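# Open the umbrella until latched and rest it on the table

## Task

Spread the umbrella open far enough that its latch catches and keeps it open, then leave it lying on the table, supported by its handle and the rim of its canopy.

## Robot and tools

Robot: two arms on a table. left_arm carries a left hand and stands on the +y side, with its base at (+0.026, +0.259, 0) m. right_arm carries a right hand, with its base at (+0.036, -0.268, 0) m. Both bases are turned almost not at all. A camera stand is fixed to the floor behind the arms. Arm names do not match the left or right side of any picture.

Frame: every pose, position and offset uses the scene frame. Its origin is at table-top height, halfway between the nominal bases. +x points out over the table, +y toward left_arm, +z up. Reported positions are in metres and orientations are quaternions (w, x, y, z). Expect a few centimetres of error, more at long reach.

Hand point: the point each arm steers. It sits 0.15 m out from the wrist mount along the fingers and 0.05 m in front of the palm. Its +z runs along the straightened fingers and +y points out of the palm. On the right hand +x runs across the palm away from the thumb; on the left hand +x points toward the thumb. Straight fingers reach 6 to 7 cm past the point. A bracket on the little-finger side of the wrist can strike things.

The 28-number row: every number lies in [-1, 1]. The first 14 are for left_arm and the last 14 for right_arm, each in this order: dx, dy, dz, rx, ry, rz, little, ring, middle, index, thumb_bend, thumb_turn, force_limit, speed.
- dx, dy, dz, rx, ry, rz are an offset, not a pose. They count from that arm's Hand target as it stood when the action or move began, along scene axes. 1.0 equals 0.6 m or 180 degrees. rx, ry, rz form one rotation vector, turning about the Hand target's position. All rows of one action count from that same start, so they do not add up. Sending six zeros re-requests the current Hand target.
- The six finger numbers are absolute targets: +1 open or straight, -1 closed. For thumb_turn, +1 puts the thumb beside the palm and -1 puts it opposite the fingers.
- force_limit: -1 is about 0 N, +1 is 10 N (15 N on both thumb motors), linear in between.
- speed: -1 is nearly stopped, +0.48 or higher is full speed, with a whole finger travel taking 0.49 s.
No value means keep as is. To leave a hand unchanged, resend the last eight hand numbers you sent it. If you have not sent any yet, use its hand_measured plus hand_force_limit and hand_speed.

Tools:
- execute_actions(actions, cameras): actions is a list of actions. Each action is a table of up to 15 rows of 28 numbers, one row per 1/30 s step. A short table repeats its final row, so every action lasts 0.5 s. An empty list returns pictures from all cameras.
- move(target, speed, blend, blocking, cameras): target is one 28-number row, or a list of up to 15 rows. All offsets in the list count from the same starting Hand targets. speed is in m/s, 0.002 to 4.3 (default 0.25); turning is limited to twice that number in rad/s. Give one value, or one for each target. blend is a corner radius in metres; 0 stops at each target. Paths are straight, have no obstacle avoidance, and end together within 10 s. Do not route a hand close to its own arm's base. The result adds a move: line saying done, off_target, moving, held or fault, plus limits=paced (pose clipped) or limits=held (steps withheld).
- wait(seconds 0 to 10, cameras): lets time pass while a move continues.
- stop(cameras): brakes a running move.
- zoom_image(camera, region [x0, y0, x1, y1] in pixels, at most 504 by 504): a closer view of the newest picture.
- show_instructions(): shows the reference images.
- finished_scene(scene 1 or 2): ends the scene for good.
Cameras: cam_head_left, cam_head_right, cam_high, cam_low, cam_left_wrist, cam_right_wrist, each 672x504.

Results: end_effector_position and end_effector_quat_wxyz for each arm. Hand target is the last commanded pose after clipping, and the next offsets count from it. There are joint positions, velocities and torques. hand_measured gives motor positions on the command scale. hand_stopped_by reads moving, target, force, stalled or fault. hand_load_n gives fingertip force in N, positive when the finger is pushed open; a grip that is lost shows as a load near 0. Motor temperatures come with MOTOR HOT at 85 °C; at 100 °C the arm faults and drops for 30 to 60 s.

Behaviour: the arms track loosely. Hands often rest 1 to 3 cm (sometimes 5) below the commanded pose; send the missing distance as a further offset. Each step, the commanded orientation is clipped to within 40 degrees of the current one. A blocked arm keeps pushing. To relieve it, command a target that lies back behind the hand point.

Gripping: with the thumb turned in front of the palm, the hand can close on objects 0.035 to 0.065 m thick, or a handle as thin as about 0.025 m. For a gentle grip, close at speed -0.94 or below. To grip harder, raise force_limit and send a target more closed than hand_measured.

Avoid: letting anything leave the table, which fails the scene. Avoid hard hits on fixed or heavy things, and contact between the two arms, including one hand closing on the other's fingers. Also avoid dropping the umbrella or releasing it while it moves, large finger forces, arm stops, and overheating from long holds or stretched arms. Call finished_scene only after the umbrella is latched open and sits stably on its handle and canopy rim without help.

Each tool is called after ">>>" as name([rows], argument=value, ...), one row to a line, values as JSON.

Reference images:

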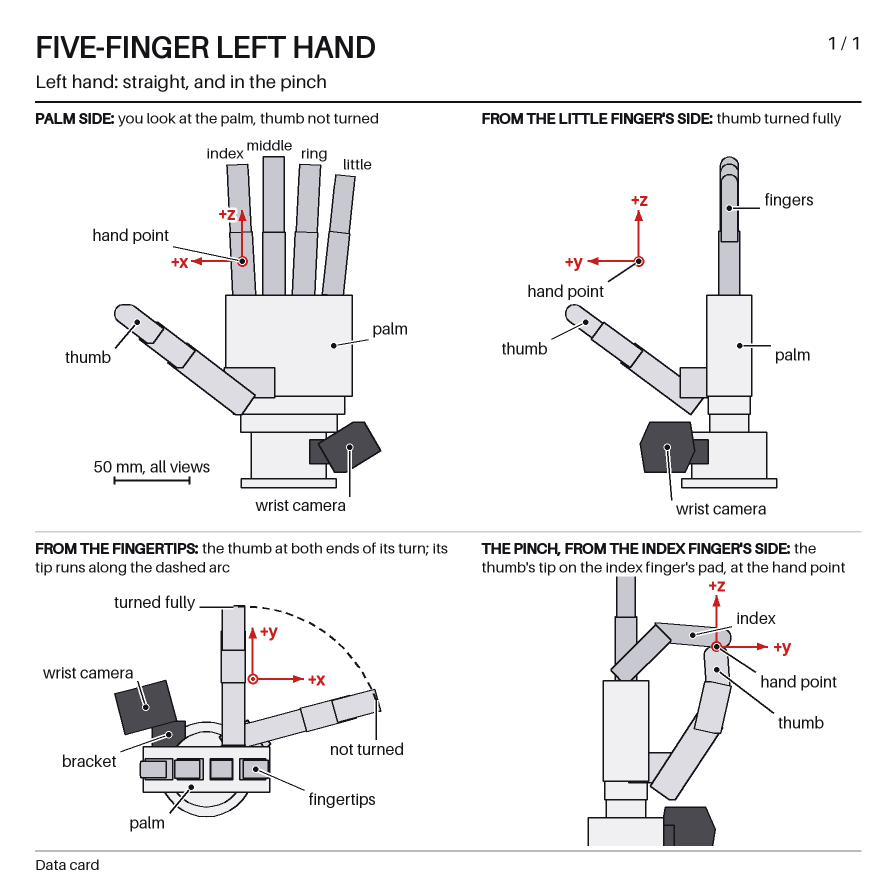

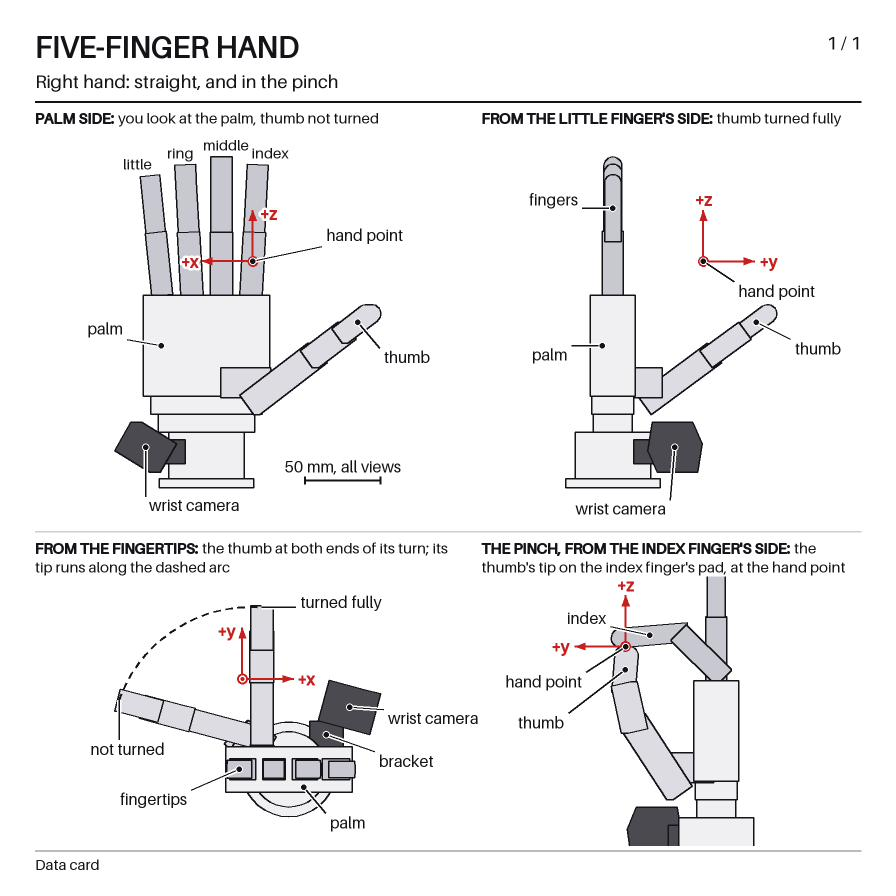

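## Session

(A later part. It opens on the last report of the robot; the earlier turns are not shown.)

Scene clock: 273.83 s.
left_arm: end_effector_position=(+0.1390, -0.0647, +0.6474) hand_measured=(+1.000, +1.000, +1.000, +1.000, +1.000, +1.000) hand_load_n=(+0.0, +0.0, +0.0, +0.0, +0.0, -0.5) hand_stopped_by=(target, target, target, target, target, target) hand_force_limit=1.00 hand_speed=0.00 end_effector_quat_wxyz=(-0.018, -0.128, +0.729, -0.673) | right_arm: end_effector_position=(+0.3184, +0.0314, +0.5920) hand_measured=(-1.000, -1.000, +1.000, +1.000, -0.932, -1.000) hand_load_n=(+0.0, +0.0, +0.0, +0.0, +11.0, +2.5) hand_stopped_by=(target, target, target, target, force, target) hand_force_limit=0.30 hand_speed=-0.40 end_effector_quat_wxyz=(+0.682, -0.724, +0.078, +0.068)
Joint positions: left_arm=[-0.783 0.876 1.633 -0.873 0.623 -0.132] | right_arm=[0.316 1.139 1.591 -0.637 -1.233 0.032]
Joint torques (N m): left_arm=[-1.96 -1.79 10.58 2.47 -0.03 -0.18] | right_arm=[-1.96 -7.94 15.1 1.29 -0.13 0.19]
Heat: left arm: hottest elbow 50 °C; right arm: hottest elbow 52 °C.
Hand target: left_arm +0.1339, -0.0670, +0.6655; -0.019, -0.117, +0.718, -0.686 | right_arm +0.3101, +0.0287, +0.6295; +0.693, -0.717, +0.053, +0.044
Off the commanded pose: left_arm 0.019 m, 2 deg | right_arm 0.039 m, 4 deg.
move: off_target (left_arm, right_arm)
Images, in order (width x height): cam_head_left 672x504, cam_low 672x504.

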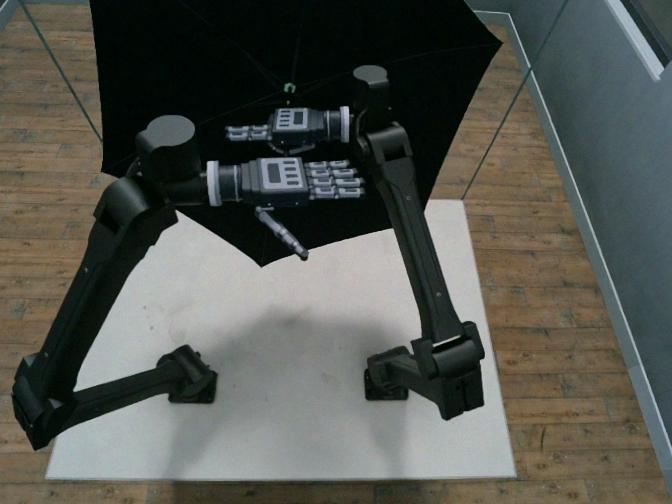

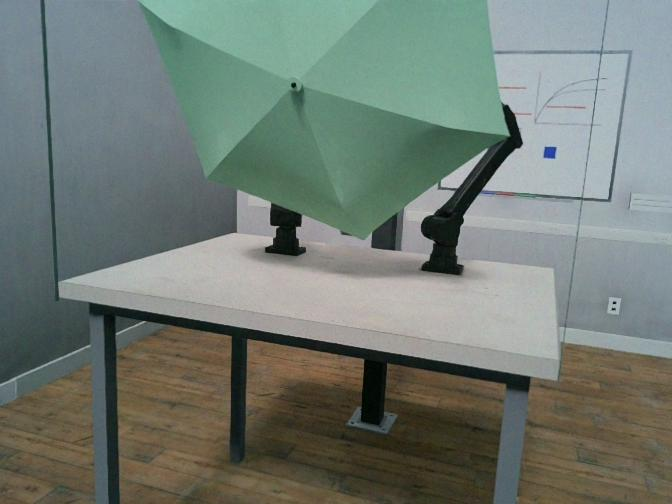

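>>> move([
  [-0.06,-0.02,0.12,0,0,0,1,1,1,1,1,1,1.0,0, 0,0,0,0,0,0,-1,-1,1,1,-1,-1,0.3,-0.4],
], speed=0.1, cameras=["cam_low","cam_head_left","cam_head_right"])

Scene clock: 275.77 s.
left_arm: end_effector_position=(+0.1056, -0.0801, +0.7278) hand_measured=(+1.000, +1.000, +1.000, +1.000, +1.000, +1.000) hand_load_n=(+0.0, +0.0, +0.0, +0.0, +0.0, +0.0) hand_stopped_by=(target, target, target, target, target, target) hand_force_limit=1.00 hand_speed=0.00 end_effector_quat_wxyz=(-0.011, -0.121, +0.721, -0.682) | right_arm: end_effector_position=(+0.3178, +0.0313, +0.5943) hand_measured=(-1.000, -1.000, +1.000, +1.000, -0.932, -1.000) hand_load_n=(+0.0, +0.0, +0.0, +0.0, +10.5, +2.5) hand_stopped_by=(target, target, target, target, force, target) hand_force_limit=0.30 hand_speed=-0.40 end_effector_quat_wxyz=(+0.683, -0.724, +0.076, +0.066)
Joint positions: left_arm=[-0.987 1.012 1.971 -1.034 0.418 -0.152] | right_arm=[0.317 1.139 1.597 -0.637 -1.233 0.032]
Joint torques (N m): left_arm=[-2.26 -1.2 9.31 1.17 -0.07 -0.14] | right_arm=[-2.08 -7.88 14.78 1.25 -0.12 0.2]
Heat: left arm: hottest elbow 50 °C; right arm: hottest elbow 52 °C.
Hand target: left_arm +0.0980, -0.0792, +0.7373; -0.019, -0.118, +0.718, -0.686 | right_arm +0.3101, +0.0288, +0.6295; +0.693, -0.717, +0.053, +0.044
Off the commanded pose: left_arm 0.012 m, 1 deg | right_arm 0.036 m, 4 deg.
move: off_target (left_arm, right_arm)
Images, in order (width x height): cam_head_left 672x504, cam_head_right 672x504, cam_low 672x504.

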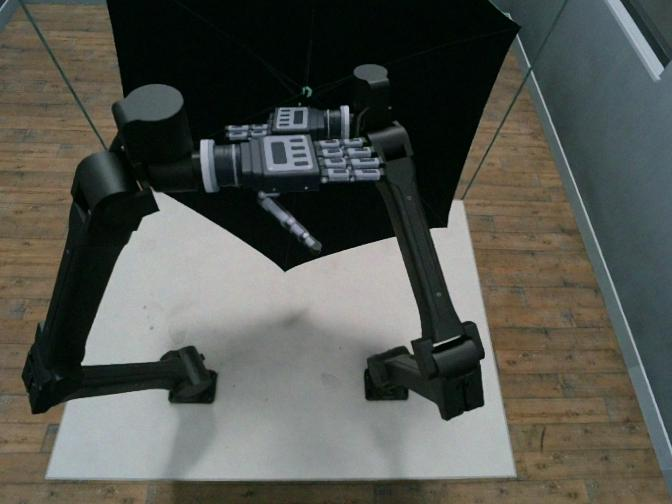

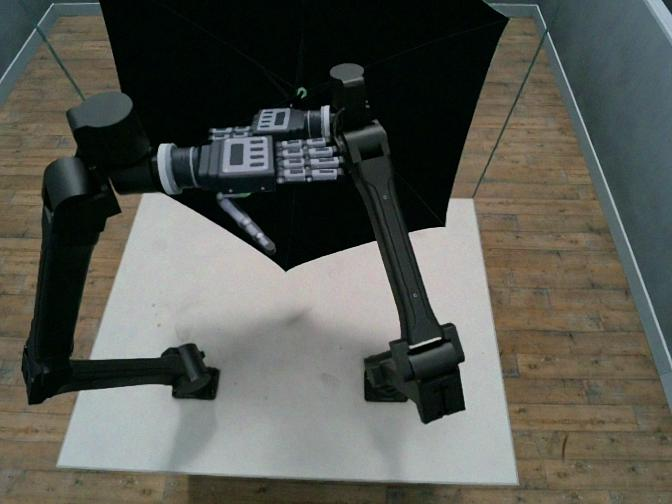

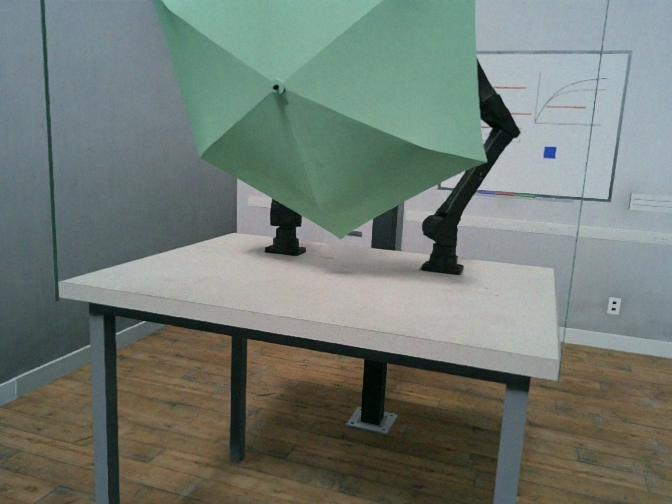

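>>> move([
  [-0.02,0.0,0.1,0,0,0,1,1,1,1,1,1,1.0,0, 0,0,0,0,0,0,-1,-1,1,1,-1,-1,0.3,-0.4],
], speed=0.1, cameras=["cam_low","cam_head_left","cam_head_right","cam_left_wrist"])

Scene clock: 277.80 s.
left_arm: end_effector_position=(+0.0923, -0.0793, +0.7929) hand_measured=(+1.000, +1.000, +1.000, +1.000, +1.000, +1.000) hand_load_n=(+0.0, +0.0, +0.0, +0.0, +0.0, +0.0) hand_stopped_by=(target, target, target, target, target, target) hand_force_limit=1.00 hand_speed=0.00 end_effector_quat_wxyz=(-0.011, -0.121, +0.719, -0.684) | right_arm: end_effector_position=(+0.3178, +0.0313, +0.5943) hand_measured=(-1.000, -1.000, +1.000, +1.000, -0.932, -1.000) hand_load_n=(+0.0, +0.0, +0.0, -0.5, +10.5, +2.5) hand_stopped_by=(target, target, target, target, force, target) hand_force_limit=0.30 hand_speed=-0.40 end_effector_quat_wxyz=(+0.683, -0.724, +0.076, +0.066)
Joint positions: left_arm=[-1.051 1.205 2.399 -1.261 0.355 -0.16] | right_arm=[0.317 1.139 1.597 -0.637 -1.233 0.032]
Joint torques (N m): left_arm=[-3.08 -2.9 6.98 1.22 -0.04 -0.11] | right_arm=[-1.79 -7.88 14.78 1.21 -0.12 0.2]
Heat: left arm: hottest elbow 50 °C; right arm: hottest elbow 52 °C.
Hand target: left_arm +0.0859, -0.0792, +0.7973; -0.019, -0.117, +0.718, -0.686 | right_arm +0.3101, +0.0288, +0.6295; +0.693, -0.717, +0.053, +0.044
Off the commanded pose: left_arm 0.008 m, 1 deg | right_arm 0.036 m, 4 deg.
move: off_target (right_arm)
camera_calibration:
cam_left_wrist: T_world_to_cam=[[-0.0541373, -0.0998814, 0.993525, -0.787042], [-0.939101, 0.343236, -0.0166654, 0.130277], [-0.33935, -0.933923, -0.112381, 0.158865], [0, 0, 0, 1]] pos_world=[0.133646, 0.0250408, 0.801971]
Images, in order (width x height): cam_head_left 672x504, cam_head_right 672x504, cam_low 672x504, cam_left_wrist 672x504.

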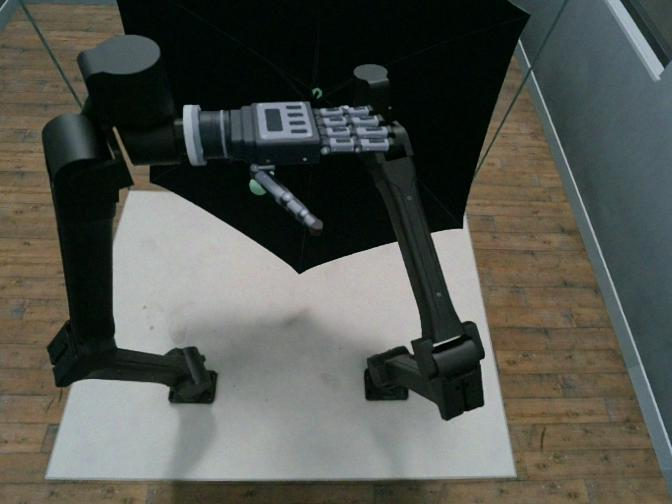

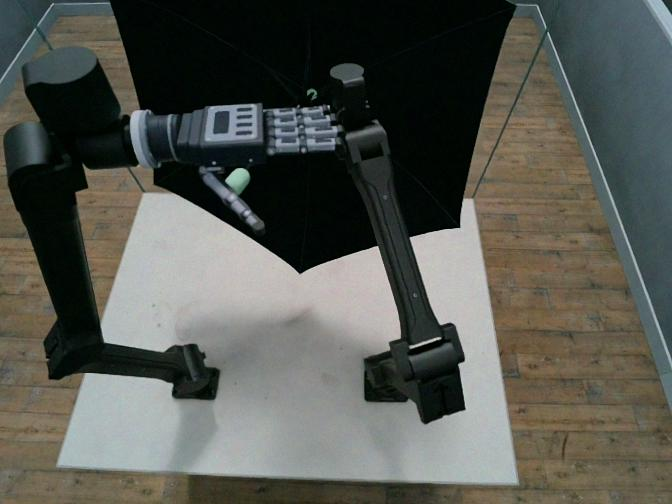

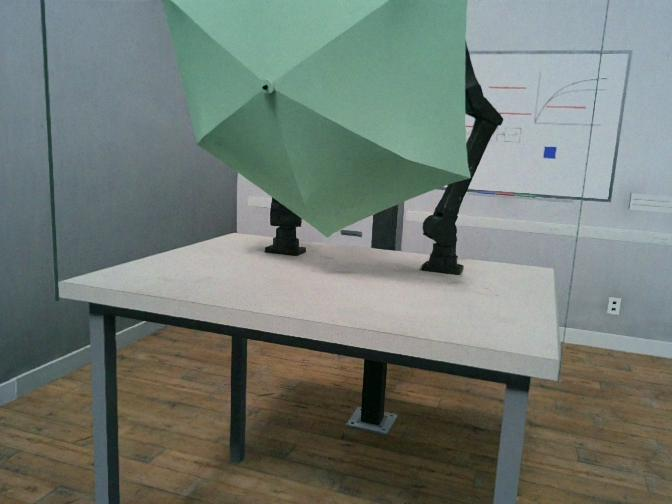

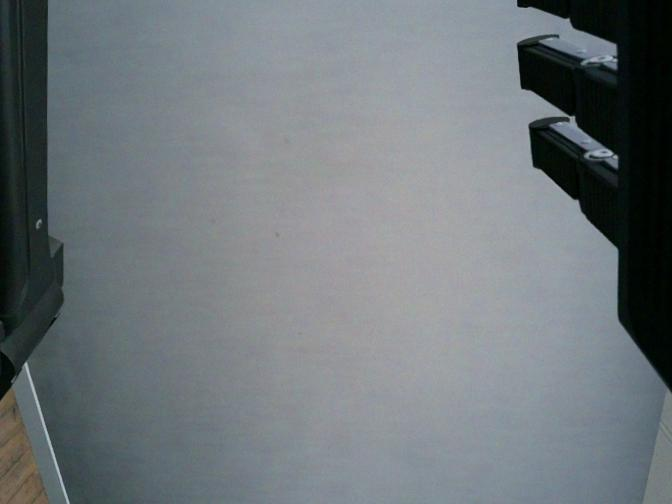

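>>> move([
  [0.05,0.35,0.0,0.027,-0.025,0.31,1,1,1,1,1,1,1.0,0, 0,0,0,0,0,0,-1,-1,1,1,-1,-1,0.3,-0.4],
  [0.273,0.832,-0.162,0.054,-0.051,0.6195,1,1,1,1,1,1,1.0,0, -0.08,0,-0.17,0,-0.083,0.03,-1,-1,1,1,-1,-1,0.3,-0.4],
], speed=[0.35, 0.3], blend=[0.05, 0], cameras=["cam_low","cam_head_left","cam_head_right","cam_high"])

Scene clock: 282.97 s.
left_arm: end_effector_position=(+0.1828, +0.3719, +0.7013) hand_measured=(+1.000, +1.000, +1.000, +1.000, +1.000, +1.000) hand_load_n=(+0.0, +0.0, +0.0, +0.0, +0.0, +0.0) hand_stopped_by=(target, target, target, target, target, target) hand_force_limit=1.00 hand_speed=0.00 end_effector_quat_wxyz=(+0.613, -0.613, +0.356, -0.349) | right_arm: end_effector_position=(+0.2690, +0.0286, +0.5132) hand_measured=(-1.000, -1.000, +1.000, +1.000, -0.932, -1.000) hand_load_n=(+0.0, +0.0, +0.0, +0.0, +11.0, +5.5) hand_stopped_by=(target, target, target, target, force, target) hand_force_limit=0.30 hand_speed=-0.40 end_effector_quat_wxyz=(+0.682, -0.730, -0.025, +0.017)
Joint positions: left_arm=[-1.007 0.642 1.897 -1.421 -1.549 -0.158] | right_arm=[0.371 0.963 1.289 -0.54 -1.244 -0.212]
Joint torques (N m): left_arm=[-2.73 3.72 3.73 1.01 -0.21 0.02] | right_arm=[-0.85 -7.41 9.62 3.08 -0.39 -0.29]
Heat: left arm: hottest elbow 49 °C; right arm: hottest elbow 52 °C.
Hand target: left_arm +0.2497, +0.4201, +0.7002; +0.612, -0.613, +0.354, -0.354 | right_arm +0.2622, +0.0287, +0.5276; +0.692, -0.719, -0.071, -0.018
Off the commanded pose: left_arm 0.082 m, 1 deg | right_arm 0.016 m, 7 deg.
shoulder posture changed (left arm): the wrist came as close to joint 1's axis as it can, and the arm is now in the other of its two shoulder postures.
joint sent to its limit (left arm) — joint 5 (wrist yaw), lower limit. The joint targets are off in position, not in orientation.
move: off_target (left_arm, right_arm)
Images, in order (width x height): cam_head_left 672x504, cam_head_right 672x504, cam_high 672x504, cam_low 672x504.

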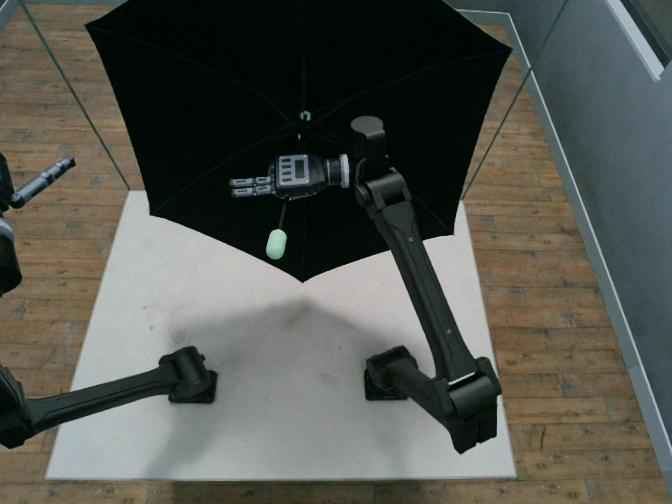

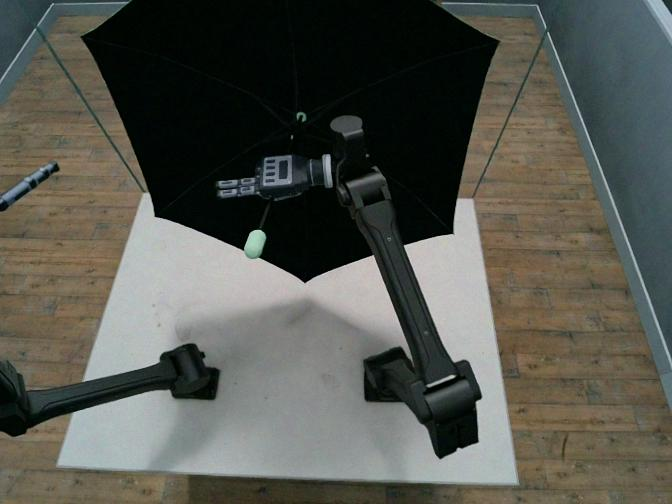

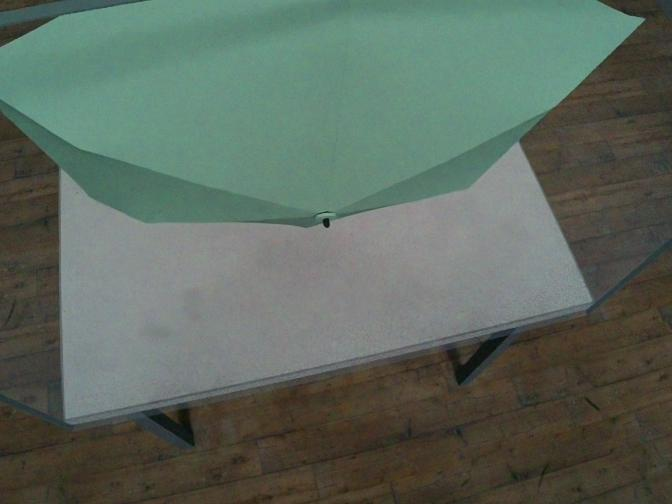

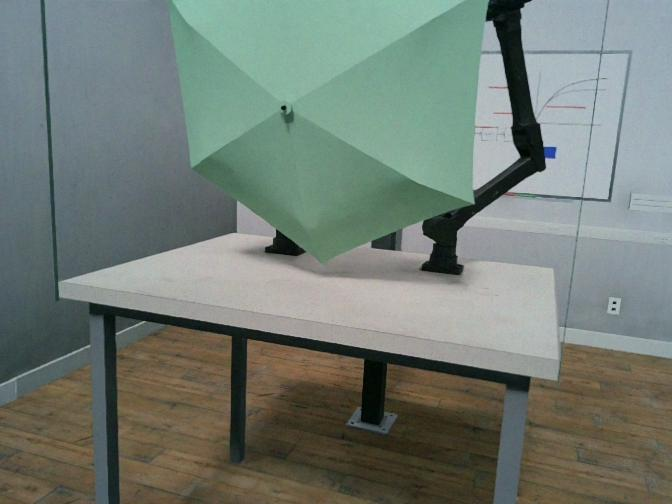

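>>> move(target=[0,0,0,0,0,0,1,1,1,1,1,1,1.0,0, 0,0.34,-0.1,0,-0.078,0,-1,-1,1,1,-1,-1,0.3,-0.4], speed=0.2, cameras=["cam_low","cam_head_left","cam_head_right","cam_high"])

Scene clock: 286.07 s.
left_arm: end_effector_position=(+0.1828, +0.3719, +0.7013) hand_measured=(+1.000, +1.000, +1.000, +1.000, +1.000, +1.000) hand_load_n=(+0.0, +0.0, +0.0, +0.0, +0.0, -0.5) hand_stopped_by=(target, target, target, target, target, target) hand_force_limit=1.00 hand_speed=0.00 end_effector_quat_wxyz=(+0.613, -0.613, +0.356, -0.349) | right_arm: end_effector_position=(+0.2580, +0.2287, +0.4253) hand_measured=(-1.000, -1.000, +1.000, +1.000, -0.932, -1.000) hand_load_n=(+1.0, +0.5, +0.0, +0.0, +11.5, +6.0) hand_stopped_by=(target, target, target, target, force, target) hand_force_limit=0.30 hand_speed=-0.40 end_effector_quat_wxyz=(-0.654, +0.745, +0.118, +0.063)
Joint positions: left_arm=[-1.007 0.642 1.897 -1.421 -1.549 -0.158] | right_arm=[0.896 1.196 1.257 -0.244 -0.72 -0.376]
Joint torques (N m): left_arm=[-3.49 3.55 3.62 0.98 -0.22 0.06] | right_arm=[-1.73 -11.05 13.31 3.41 -0.09 -0.33]
Heat: left arm: hottest elbow 49 °C; right arm: hottest elbow 52 °C.
Hand target: left_arm +0.2496, +0.4201, +0.7002; +0.612, -0.613, +0.354, -0.354 | right_arm +0.2622, +0.2328, +0.4674; -0.678, +0.711, +0.155, +0.105
Off the commanded pose: left_arm 0.082 m, 1 deg | right_arm 0.043 m, 8 deg.
joint sent to its limit (left arm) — joint 5 (wrist yaw), lower limit. The joint targets are off in position, not in orientation.
move: off_target (left_arm, right_arm)
Images, in order (width x height): cam_head_left 672x504, cam_head_right 672x504, cam_high 672x504, cam_low 672x504.

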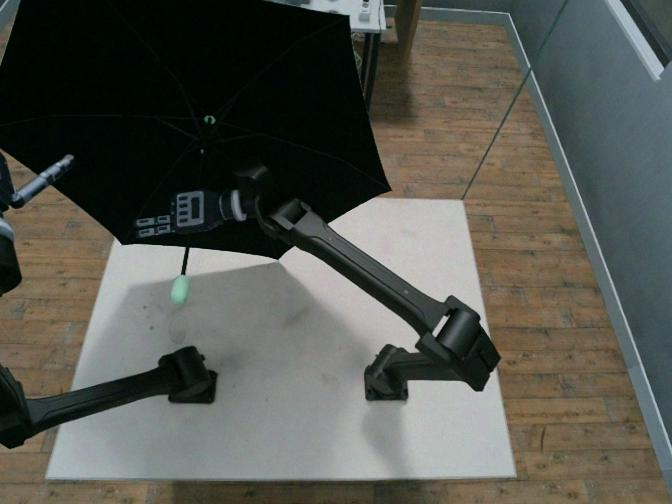

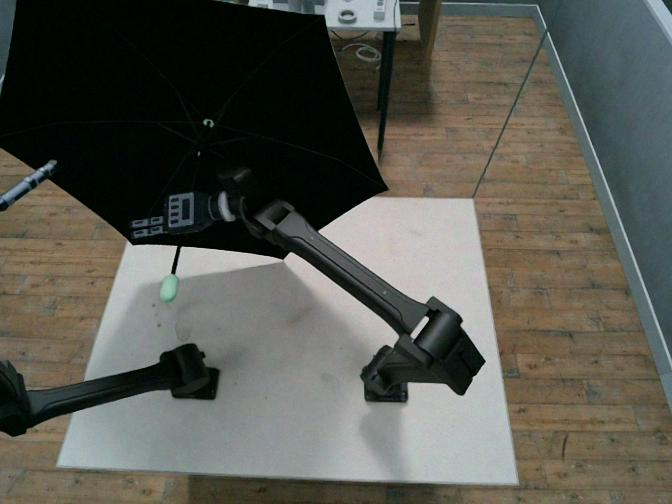

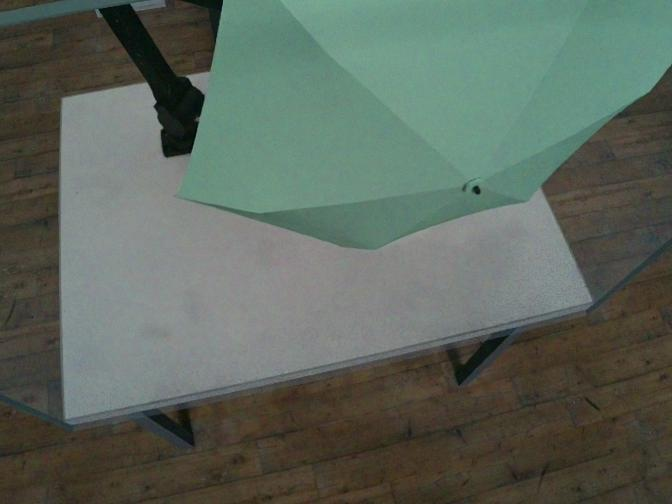

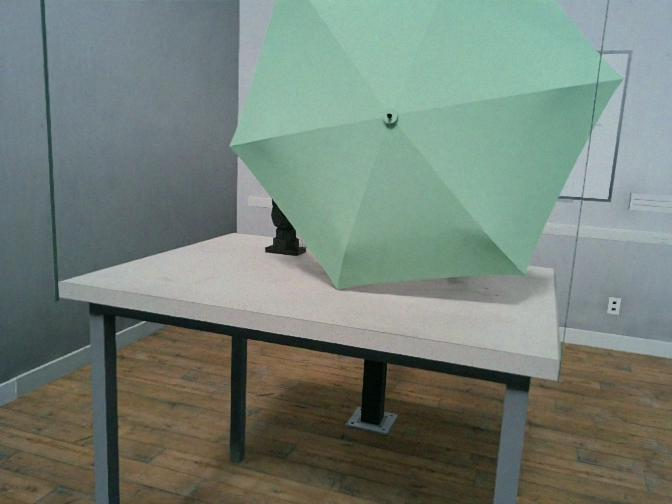

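>>> move([
  [0,0,0,0,0,0,1,1,1,1,1,1,1.0,0, 0,-0.02,0.06,0,0,0,-1,-1,1,1,-1,-1,0.3,-0.4],
  [0,0,0,0,0,0,1,1,1,1,1,1,1.0,0, 0.01,-0.38,0.06,0,0,0,-1,-1,1,1,-1,-1,0.3,-0.4],
], speed=0.15, blend=0.02, cameras=["cam_low","cam_head_left","cam_high"])

Scene clock: 289.67 s.
left_arm: end_effector_position=(+0.1828, +0.3719, +0.7013) hand_measured=(+1.000, +1.000, +1.000, +1.000, +1.000, +1.000) hand_load_n=(+0.0, +0.0, +0.0, +0.0, +0.0, +0.0) hand_stopped_by=(target, target, target, target, target, target) hand_force_limit=1.00 hand_speed=0.00 end_effector_quat_wxyz=(+0.613, -0.613, +0.356, -0.349) | right_arm: end_effector_position=(+0.2687, +0.0082, +0.4903) hand_measured=(-1.000, -1.000, +1.000, +1.000, -0.932, -1.000) hand_load_n=(+0.0, +0.0, -0.5, -0.5, +11.5, +6.0) hand_stopped_by=(target, target, target, target, force, target) hand_force_limit=0.30 hand_speed=-0.40 end_effector_quat_wxyz=(+0.679, -0.719, -0.126, -0.076)
Joint positions: left_arm=[-1.007 0.642 1.897 -1.421 -1.549 -0.158] | right_arm=[0.323 0.894 1.212 -0.566 -1.295 -0.523]
Joint torques (N m): left_arm=[-3.31 3.37 3.75 0.96 -0.17 0.03] | right_arm=[-2.37 -5.48 10.54 1.37 -0.41 -0.39]
Heat: left arm: hottest elbow 48 °C; right arm: hottest elbow 52 °C.
Hand target: left_arm +0.2496, +0.4201, +0.7002; +0.612, -0.613, +0.354, -0.354 | right_arm +0.2681, +0.0048, +0.5034; +0.678, -0.711, -0.155, -0.105
Off the commanded pose: left_arm 0.082 m, 1 deg | right_arm 0.014 m, 5 deg.
joint sent to its limit (left arm) — joint 5 (wrist yaw), lower limit. The joint targets are off in position, not in orientation.
move: off_target (left_arm, right_arm); blend cut to 0.0188 m at target 1
Images, in order (width x height): cam_head_left 672x504, cam_high 672x504, cam_low 672x504.

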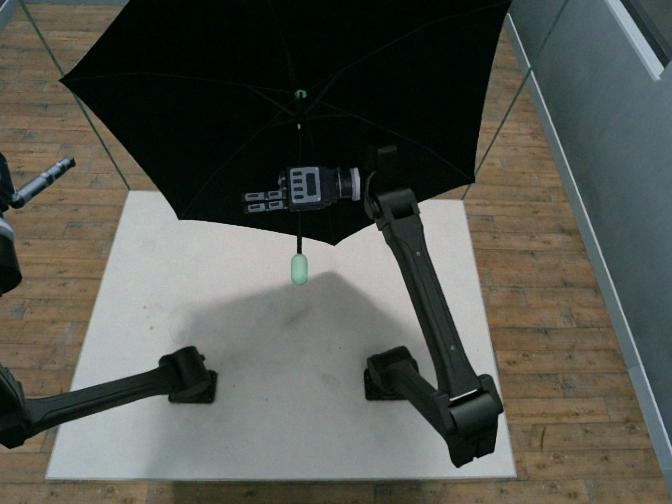

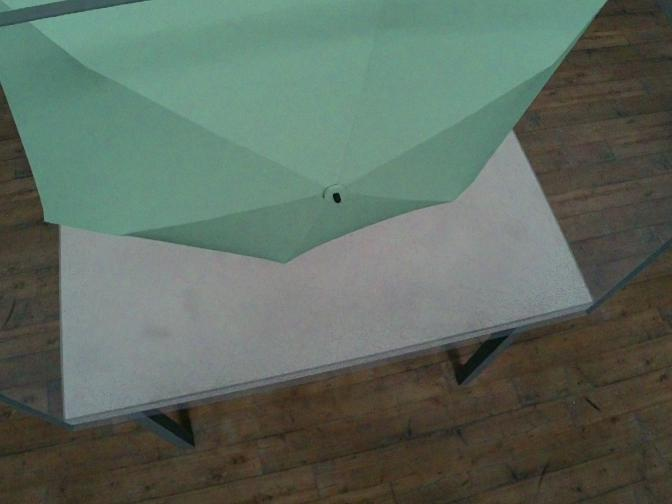

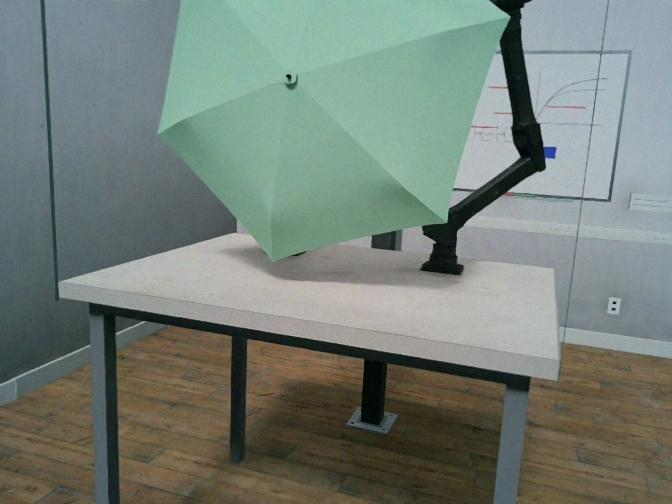

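>>> move([
  [0,0,0,0,0,0,1,1,1,1,1,1,1.0,0, 0,-0.03,-0.15,0,0,0,-1,-1,1,1,-1,-1,0.3,-0.4],
  [0,0,0,0,0,0,1,1,1,1,1,1,1.0,0, 0,0.09,-0.20,0,0,0,-1,-1,1,1,-1,-1,0.3,-0.4],
], speed=0.12, blend=0.01, cameras=["cam_low","cam_head_left","cam_high"])

Scene clock: 292.17 s.
left_arm: end_effector_position=(+0.1828, +0.3719, +0.7013) hand_measured=(+1.000, +1.000, +1.000, +1.000, +1.000, +1.000) hand_load_n=(+0.0, +0.0, +0.0, +0.0, +0.0, +0.0) hand_stopped_by=(target, target, target, target, target, target) hand_force_limit=1.00 hand_speed=0.00 end_effector_quat_wxyz=(+0.613, -0.613, +0.356, -0.349) | right_arm: end_effector_position=(+0.2680, +0.0551, +0.3713) hand_measured=(-1.000, -1.000, +1.000, +1.000, -0.932, -1.000) hand_load_n=(+2.0, +0.0, +0.0, +0.0, +11.0, +4.0) hand_stopped_by=(target, target, target, target, force, target) hand_force_limit=0.30 hand_speed=-0.40 end_effector_quat_wxyz=(+0.671, -0.725, -0.133, -0.086)
Joint positions: left_arm=[-1.007 0.642 1.897 -1.421 -1.549 -0.158] | right_arm=[0.487 0.88 0.889 -0.207 -1.123 -0.489]
Joint torques (N m): left_arm=[-2.84 3.96 3.73 0.76 -0.23 0] | right_arm=[-1.08 -5.42 9.99 3.3 -0.13 0.13]
Heat: left arm: hottest elbow 48 °C; right arm: hottest elbow 52 °C.
Hand target: left_arm +0.2496, +0.4201, +0.7002; +0.612, -0.613, +0.354, -0.354 | right_arm +0.2681, +0.0587, +0.3834; +0.678, -0.711, -0.155, -0.105
Off the commanded pose: left_arm 0.082 m, 1 deg | right_arm 0.013 m, 4 deg.
joint sent to its limit (left arm) — joint 5 (wrist yaw), lower limit. The joint targets are off in position, not in orientation.
move: off_target (left_arm, right_arm)
Images, in order (width x height): cam_head_left 672x504, cam_high 672x504, cam_low 672x504.

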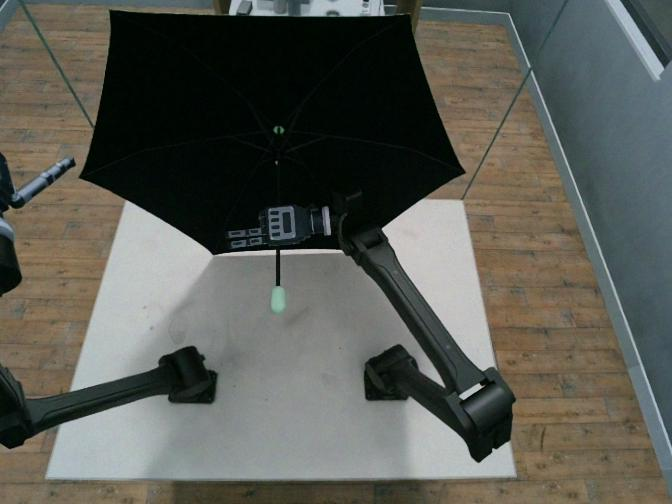

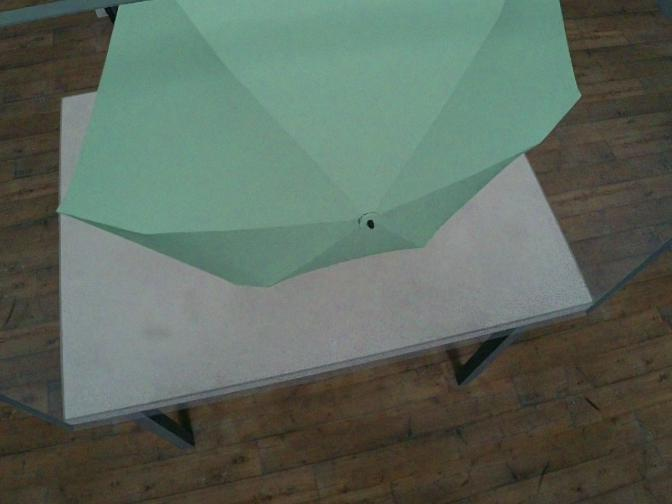

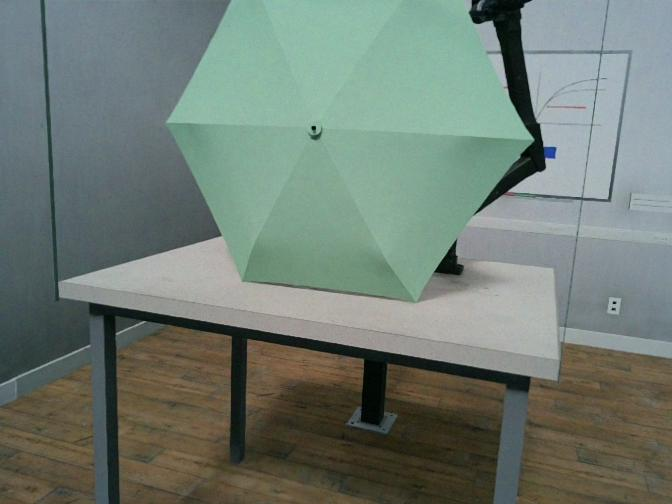

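>>> move([
  [0,0,0,0,0,0,1,1,1,1,1,1,1.0,0, 0.01,0,-0.155,0,-0.091,0,-1,-1,1,1,-1,-1,0.3,-0.4],
], speed=0.1, cameras=["cam_low","cam_head_left","cam_high"])

Scene clock: 295.00 s.
left_arm: end_effector_position=(+0.1828, +0.3719, +0.7013) hand_measured=(+1.000, +1.000, +1.000, +1.000, +1.000, +1.000) hand_load_n=(+0.0, +0.0, +0.0, +0.0, +0.0, +0.0) hand_stopped_by=(target, target, target, target, target, target) hand_force_limit=1.00 hand_speed=0.00 end_effector_quat_wxyz=(+0.613, -0.613, +0.356, -0.349) | right_arm: end_effector_position=(+0.2736, +0.0550, +0.2768) hand_measured=(-1.000, -1.000, +1.000, +1.000, -0.932, -1.000) hand_load_n=(+0.0, +0.0, -0.5, +0.0, +10.5, +2.5) hand_stopped_by=(target, target, target, target, force, target) hand_force_limit=0.30 hand_speed=-0.40 end_effector_quat_wxyz=(-0.645, +0.707, +0.227, +0.183)
Joint positions: left_arm=[-1.007 0.642 1.897 -1.421 -1.549 -0.158] | right_arm=[0.516 0.866 0.645 0.008 -1.072 -0.775]
Joint torques (N m): left_arm=[-3.02 3.72 3.59 1.07 -0.21 0.03] | right_arm=[-1.03 -5.36 9.66 3.07 -0.16 -0.04]
Heat: left arm: hottest elbow 47 °C; right arm: hottest elbow 51 °C.
Hand target: left_arm +0.2496, +0.4201, +0.7002; +0.612, -0.613, +0.354, -0.354 | right_arm +0.2741, +0.0587, +0.2904; -0.649, +0.689, +0.250, +0.205
Off the commanded pose: left_arm 0.082 m, 1 deg | right_arm 0.014 m, 4 deg.
joint sent to its limit (left arm) — joint 5 (wrist yaw), lower limit. The joint targets are off in position, not in orientation.
move: off_target (left_arm, right_arm)
Images, in order (width x height): cam_head_left 672x504, cam_high 672x504, cam_low 672x504.

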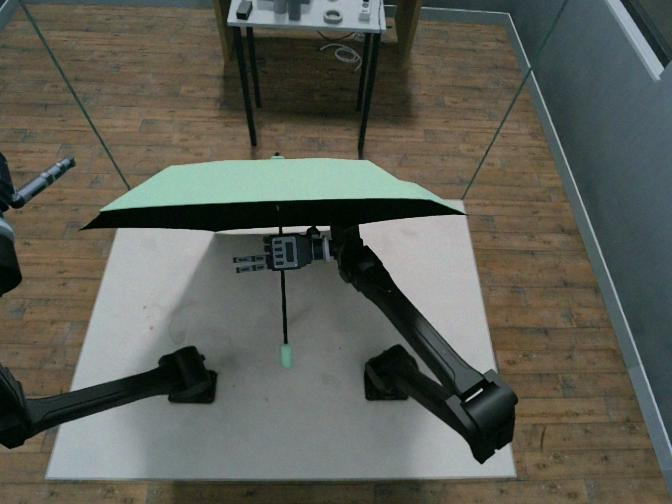

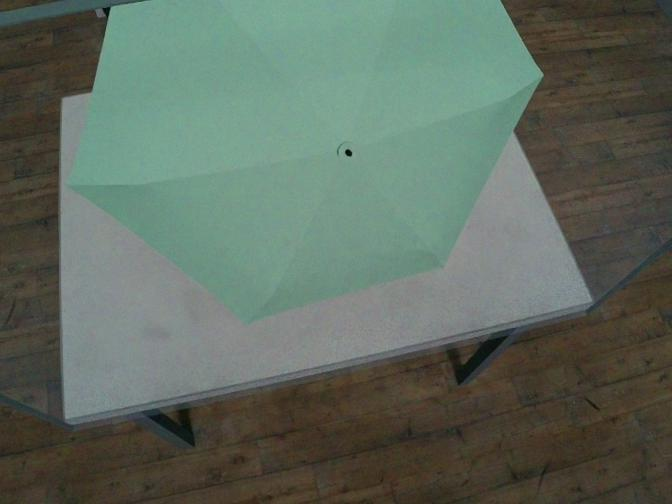

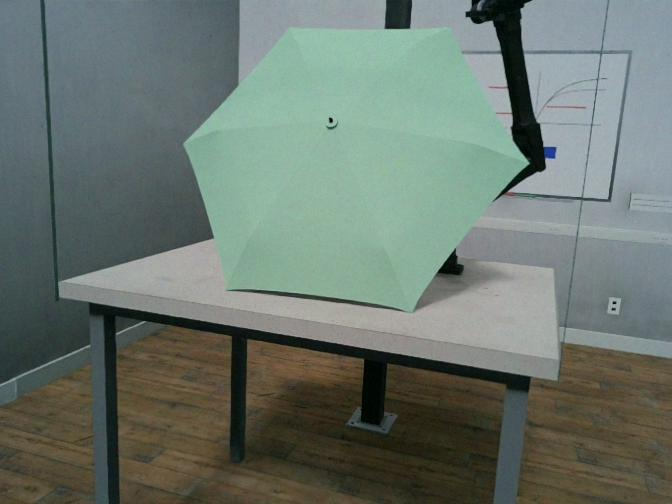

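>>> move([
  [0,0,0,0,0,0,1,1,1,1,1,1,1.0,0, 0.02,0,-0.1,0,-0.055,0,-1,-1,1,1,-1,-1,0.3,-0.4],
], speed=0.08, cameras=["cam_low","cam_head_left","cam_head_right","cam_high"])

Scene clock: 297.70 s.
left_arm: end_effector_position=(+0.1828, +0.3719, +0.7013) hand_measured=(+1.000, +1.000, +1.000, +1.000, +1.000, +1.000) hand_load_n=(+0.0, +0.0, +0.0, -0.5, +0.0, -0.5) hand_stopped_by=(target, target, target, target, target, target) hand_force_limit=1.00 hand_speed=0.00 end_effector_quat_wxyz=(+0.613, -0.613, +0.356, -0.349) | right_arm: end_effector_position=(+0.2840, +0.0537, +0.2192) hand_measured=(-1.000, -1.000, +1.000, +1.000, -0.932, -1.000) hand_load_n=(+0.0, +0.0, +0.0, -0.5, +10.5, +2.5) hand_stopped_by=(target, target, target, target, force, target) hand_force_limit=0.30 hand_speed=-0.40 end_effector_quat_wxyz=(-0.623, +0.687, +0.285, +0.244)
Joint positions: left_arm=[-1.007 0.642 1.897 -1.421 -1.549 -0.158] | right_arm=[0.519 0.92 0.507 0.199 -1.054 -0.953]
Joint torques (N m): left_arm=[-2.26 3.37 3.88 1.16 -0.15 0.05] | right_arm=[-0.97 -4.78 9.21 3.11 -0.2 -0.07]
Heat: left arm: hottest elbow 47 °C; right arm: hottest elbow 51 °C.
Hand target: left_arm +0.2496, +0.4201, +0.7002; +0.612, -0.613, +0.354, -0.354 | right_arm +0.2862, +0.0588, +0.2305; -0.625, +0.669, +0.305, +0.264
Off the commanded pose: left_arm 0.082 m, 1 deg | right_arm 0.012 m, 4 deg.
joint sent to its limit (left arm) — joint 5 (wrist yaw), lower limit. The joint targets are off in position, not in orientation.
move: off_target (left_arm, right_arm)
Images, in order (width x height): cam_head_left 672x504, cam_head_right 672x504, cam_high 672x504, cam_low 672x504.

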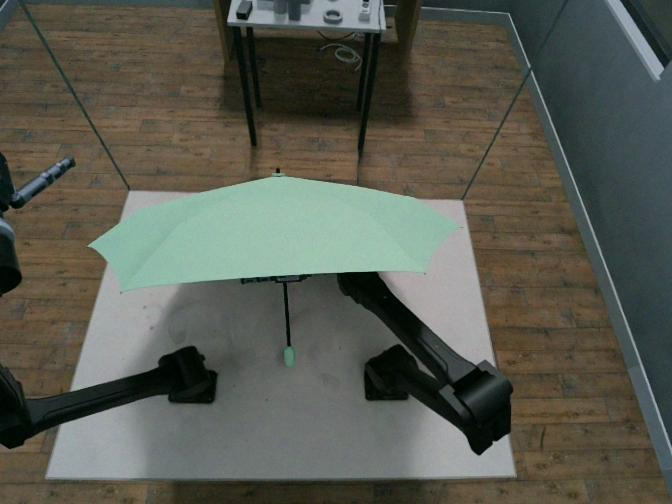

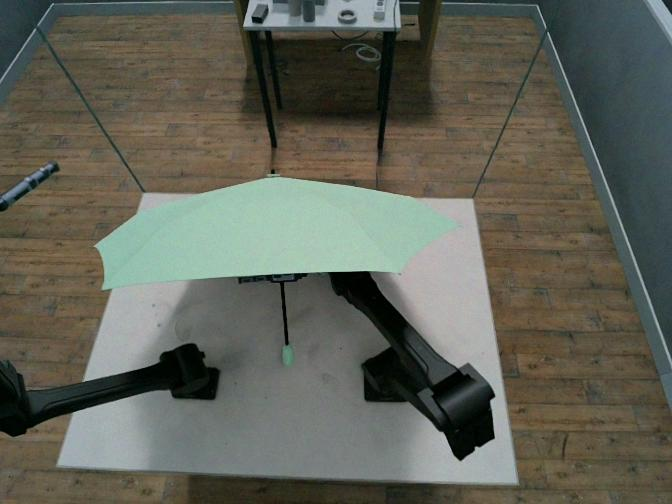

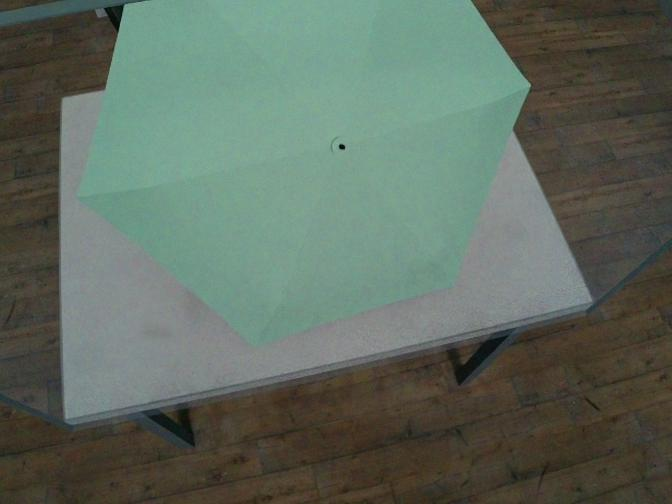

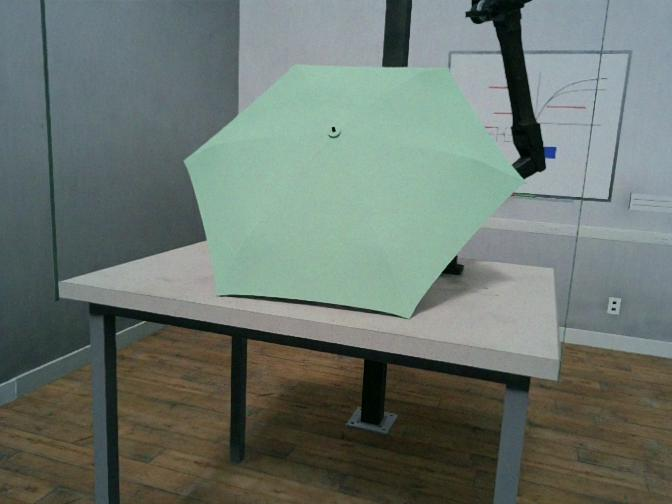

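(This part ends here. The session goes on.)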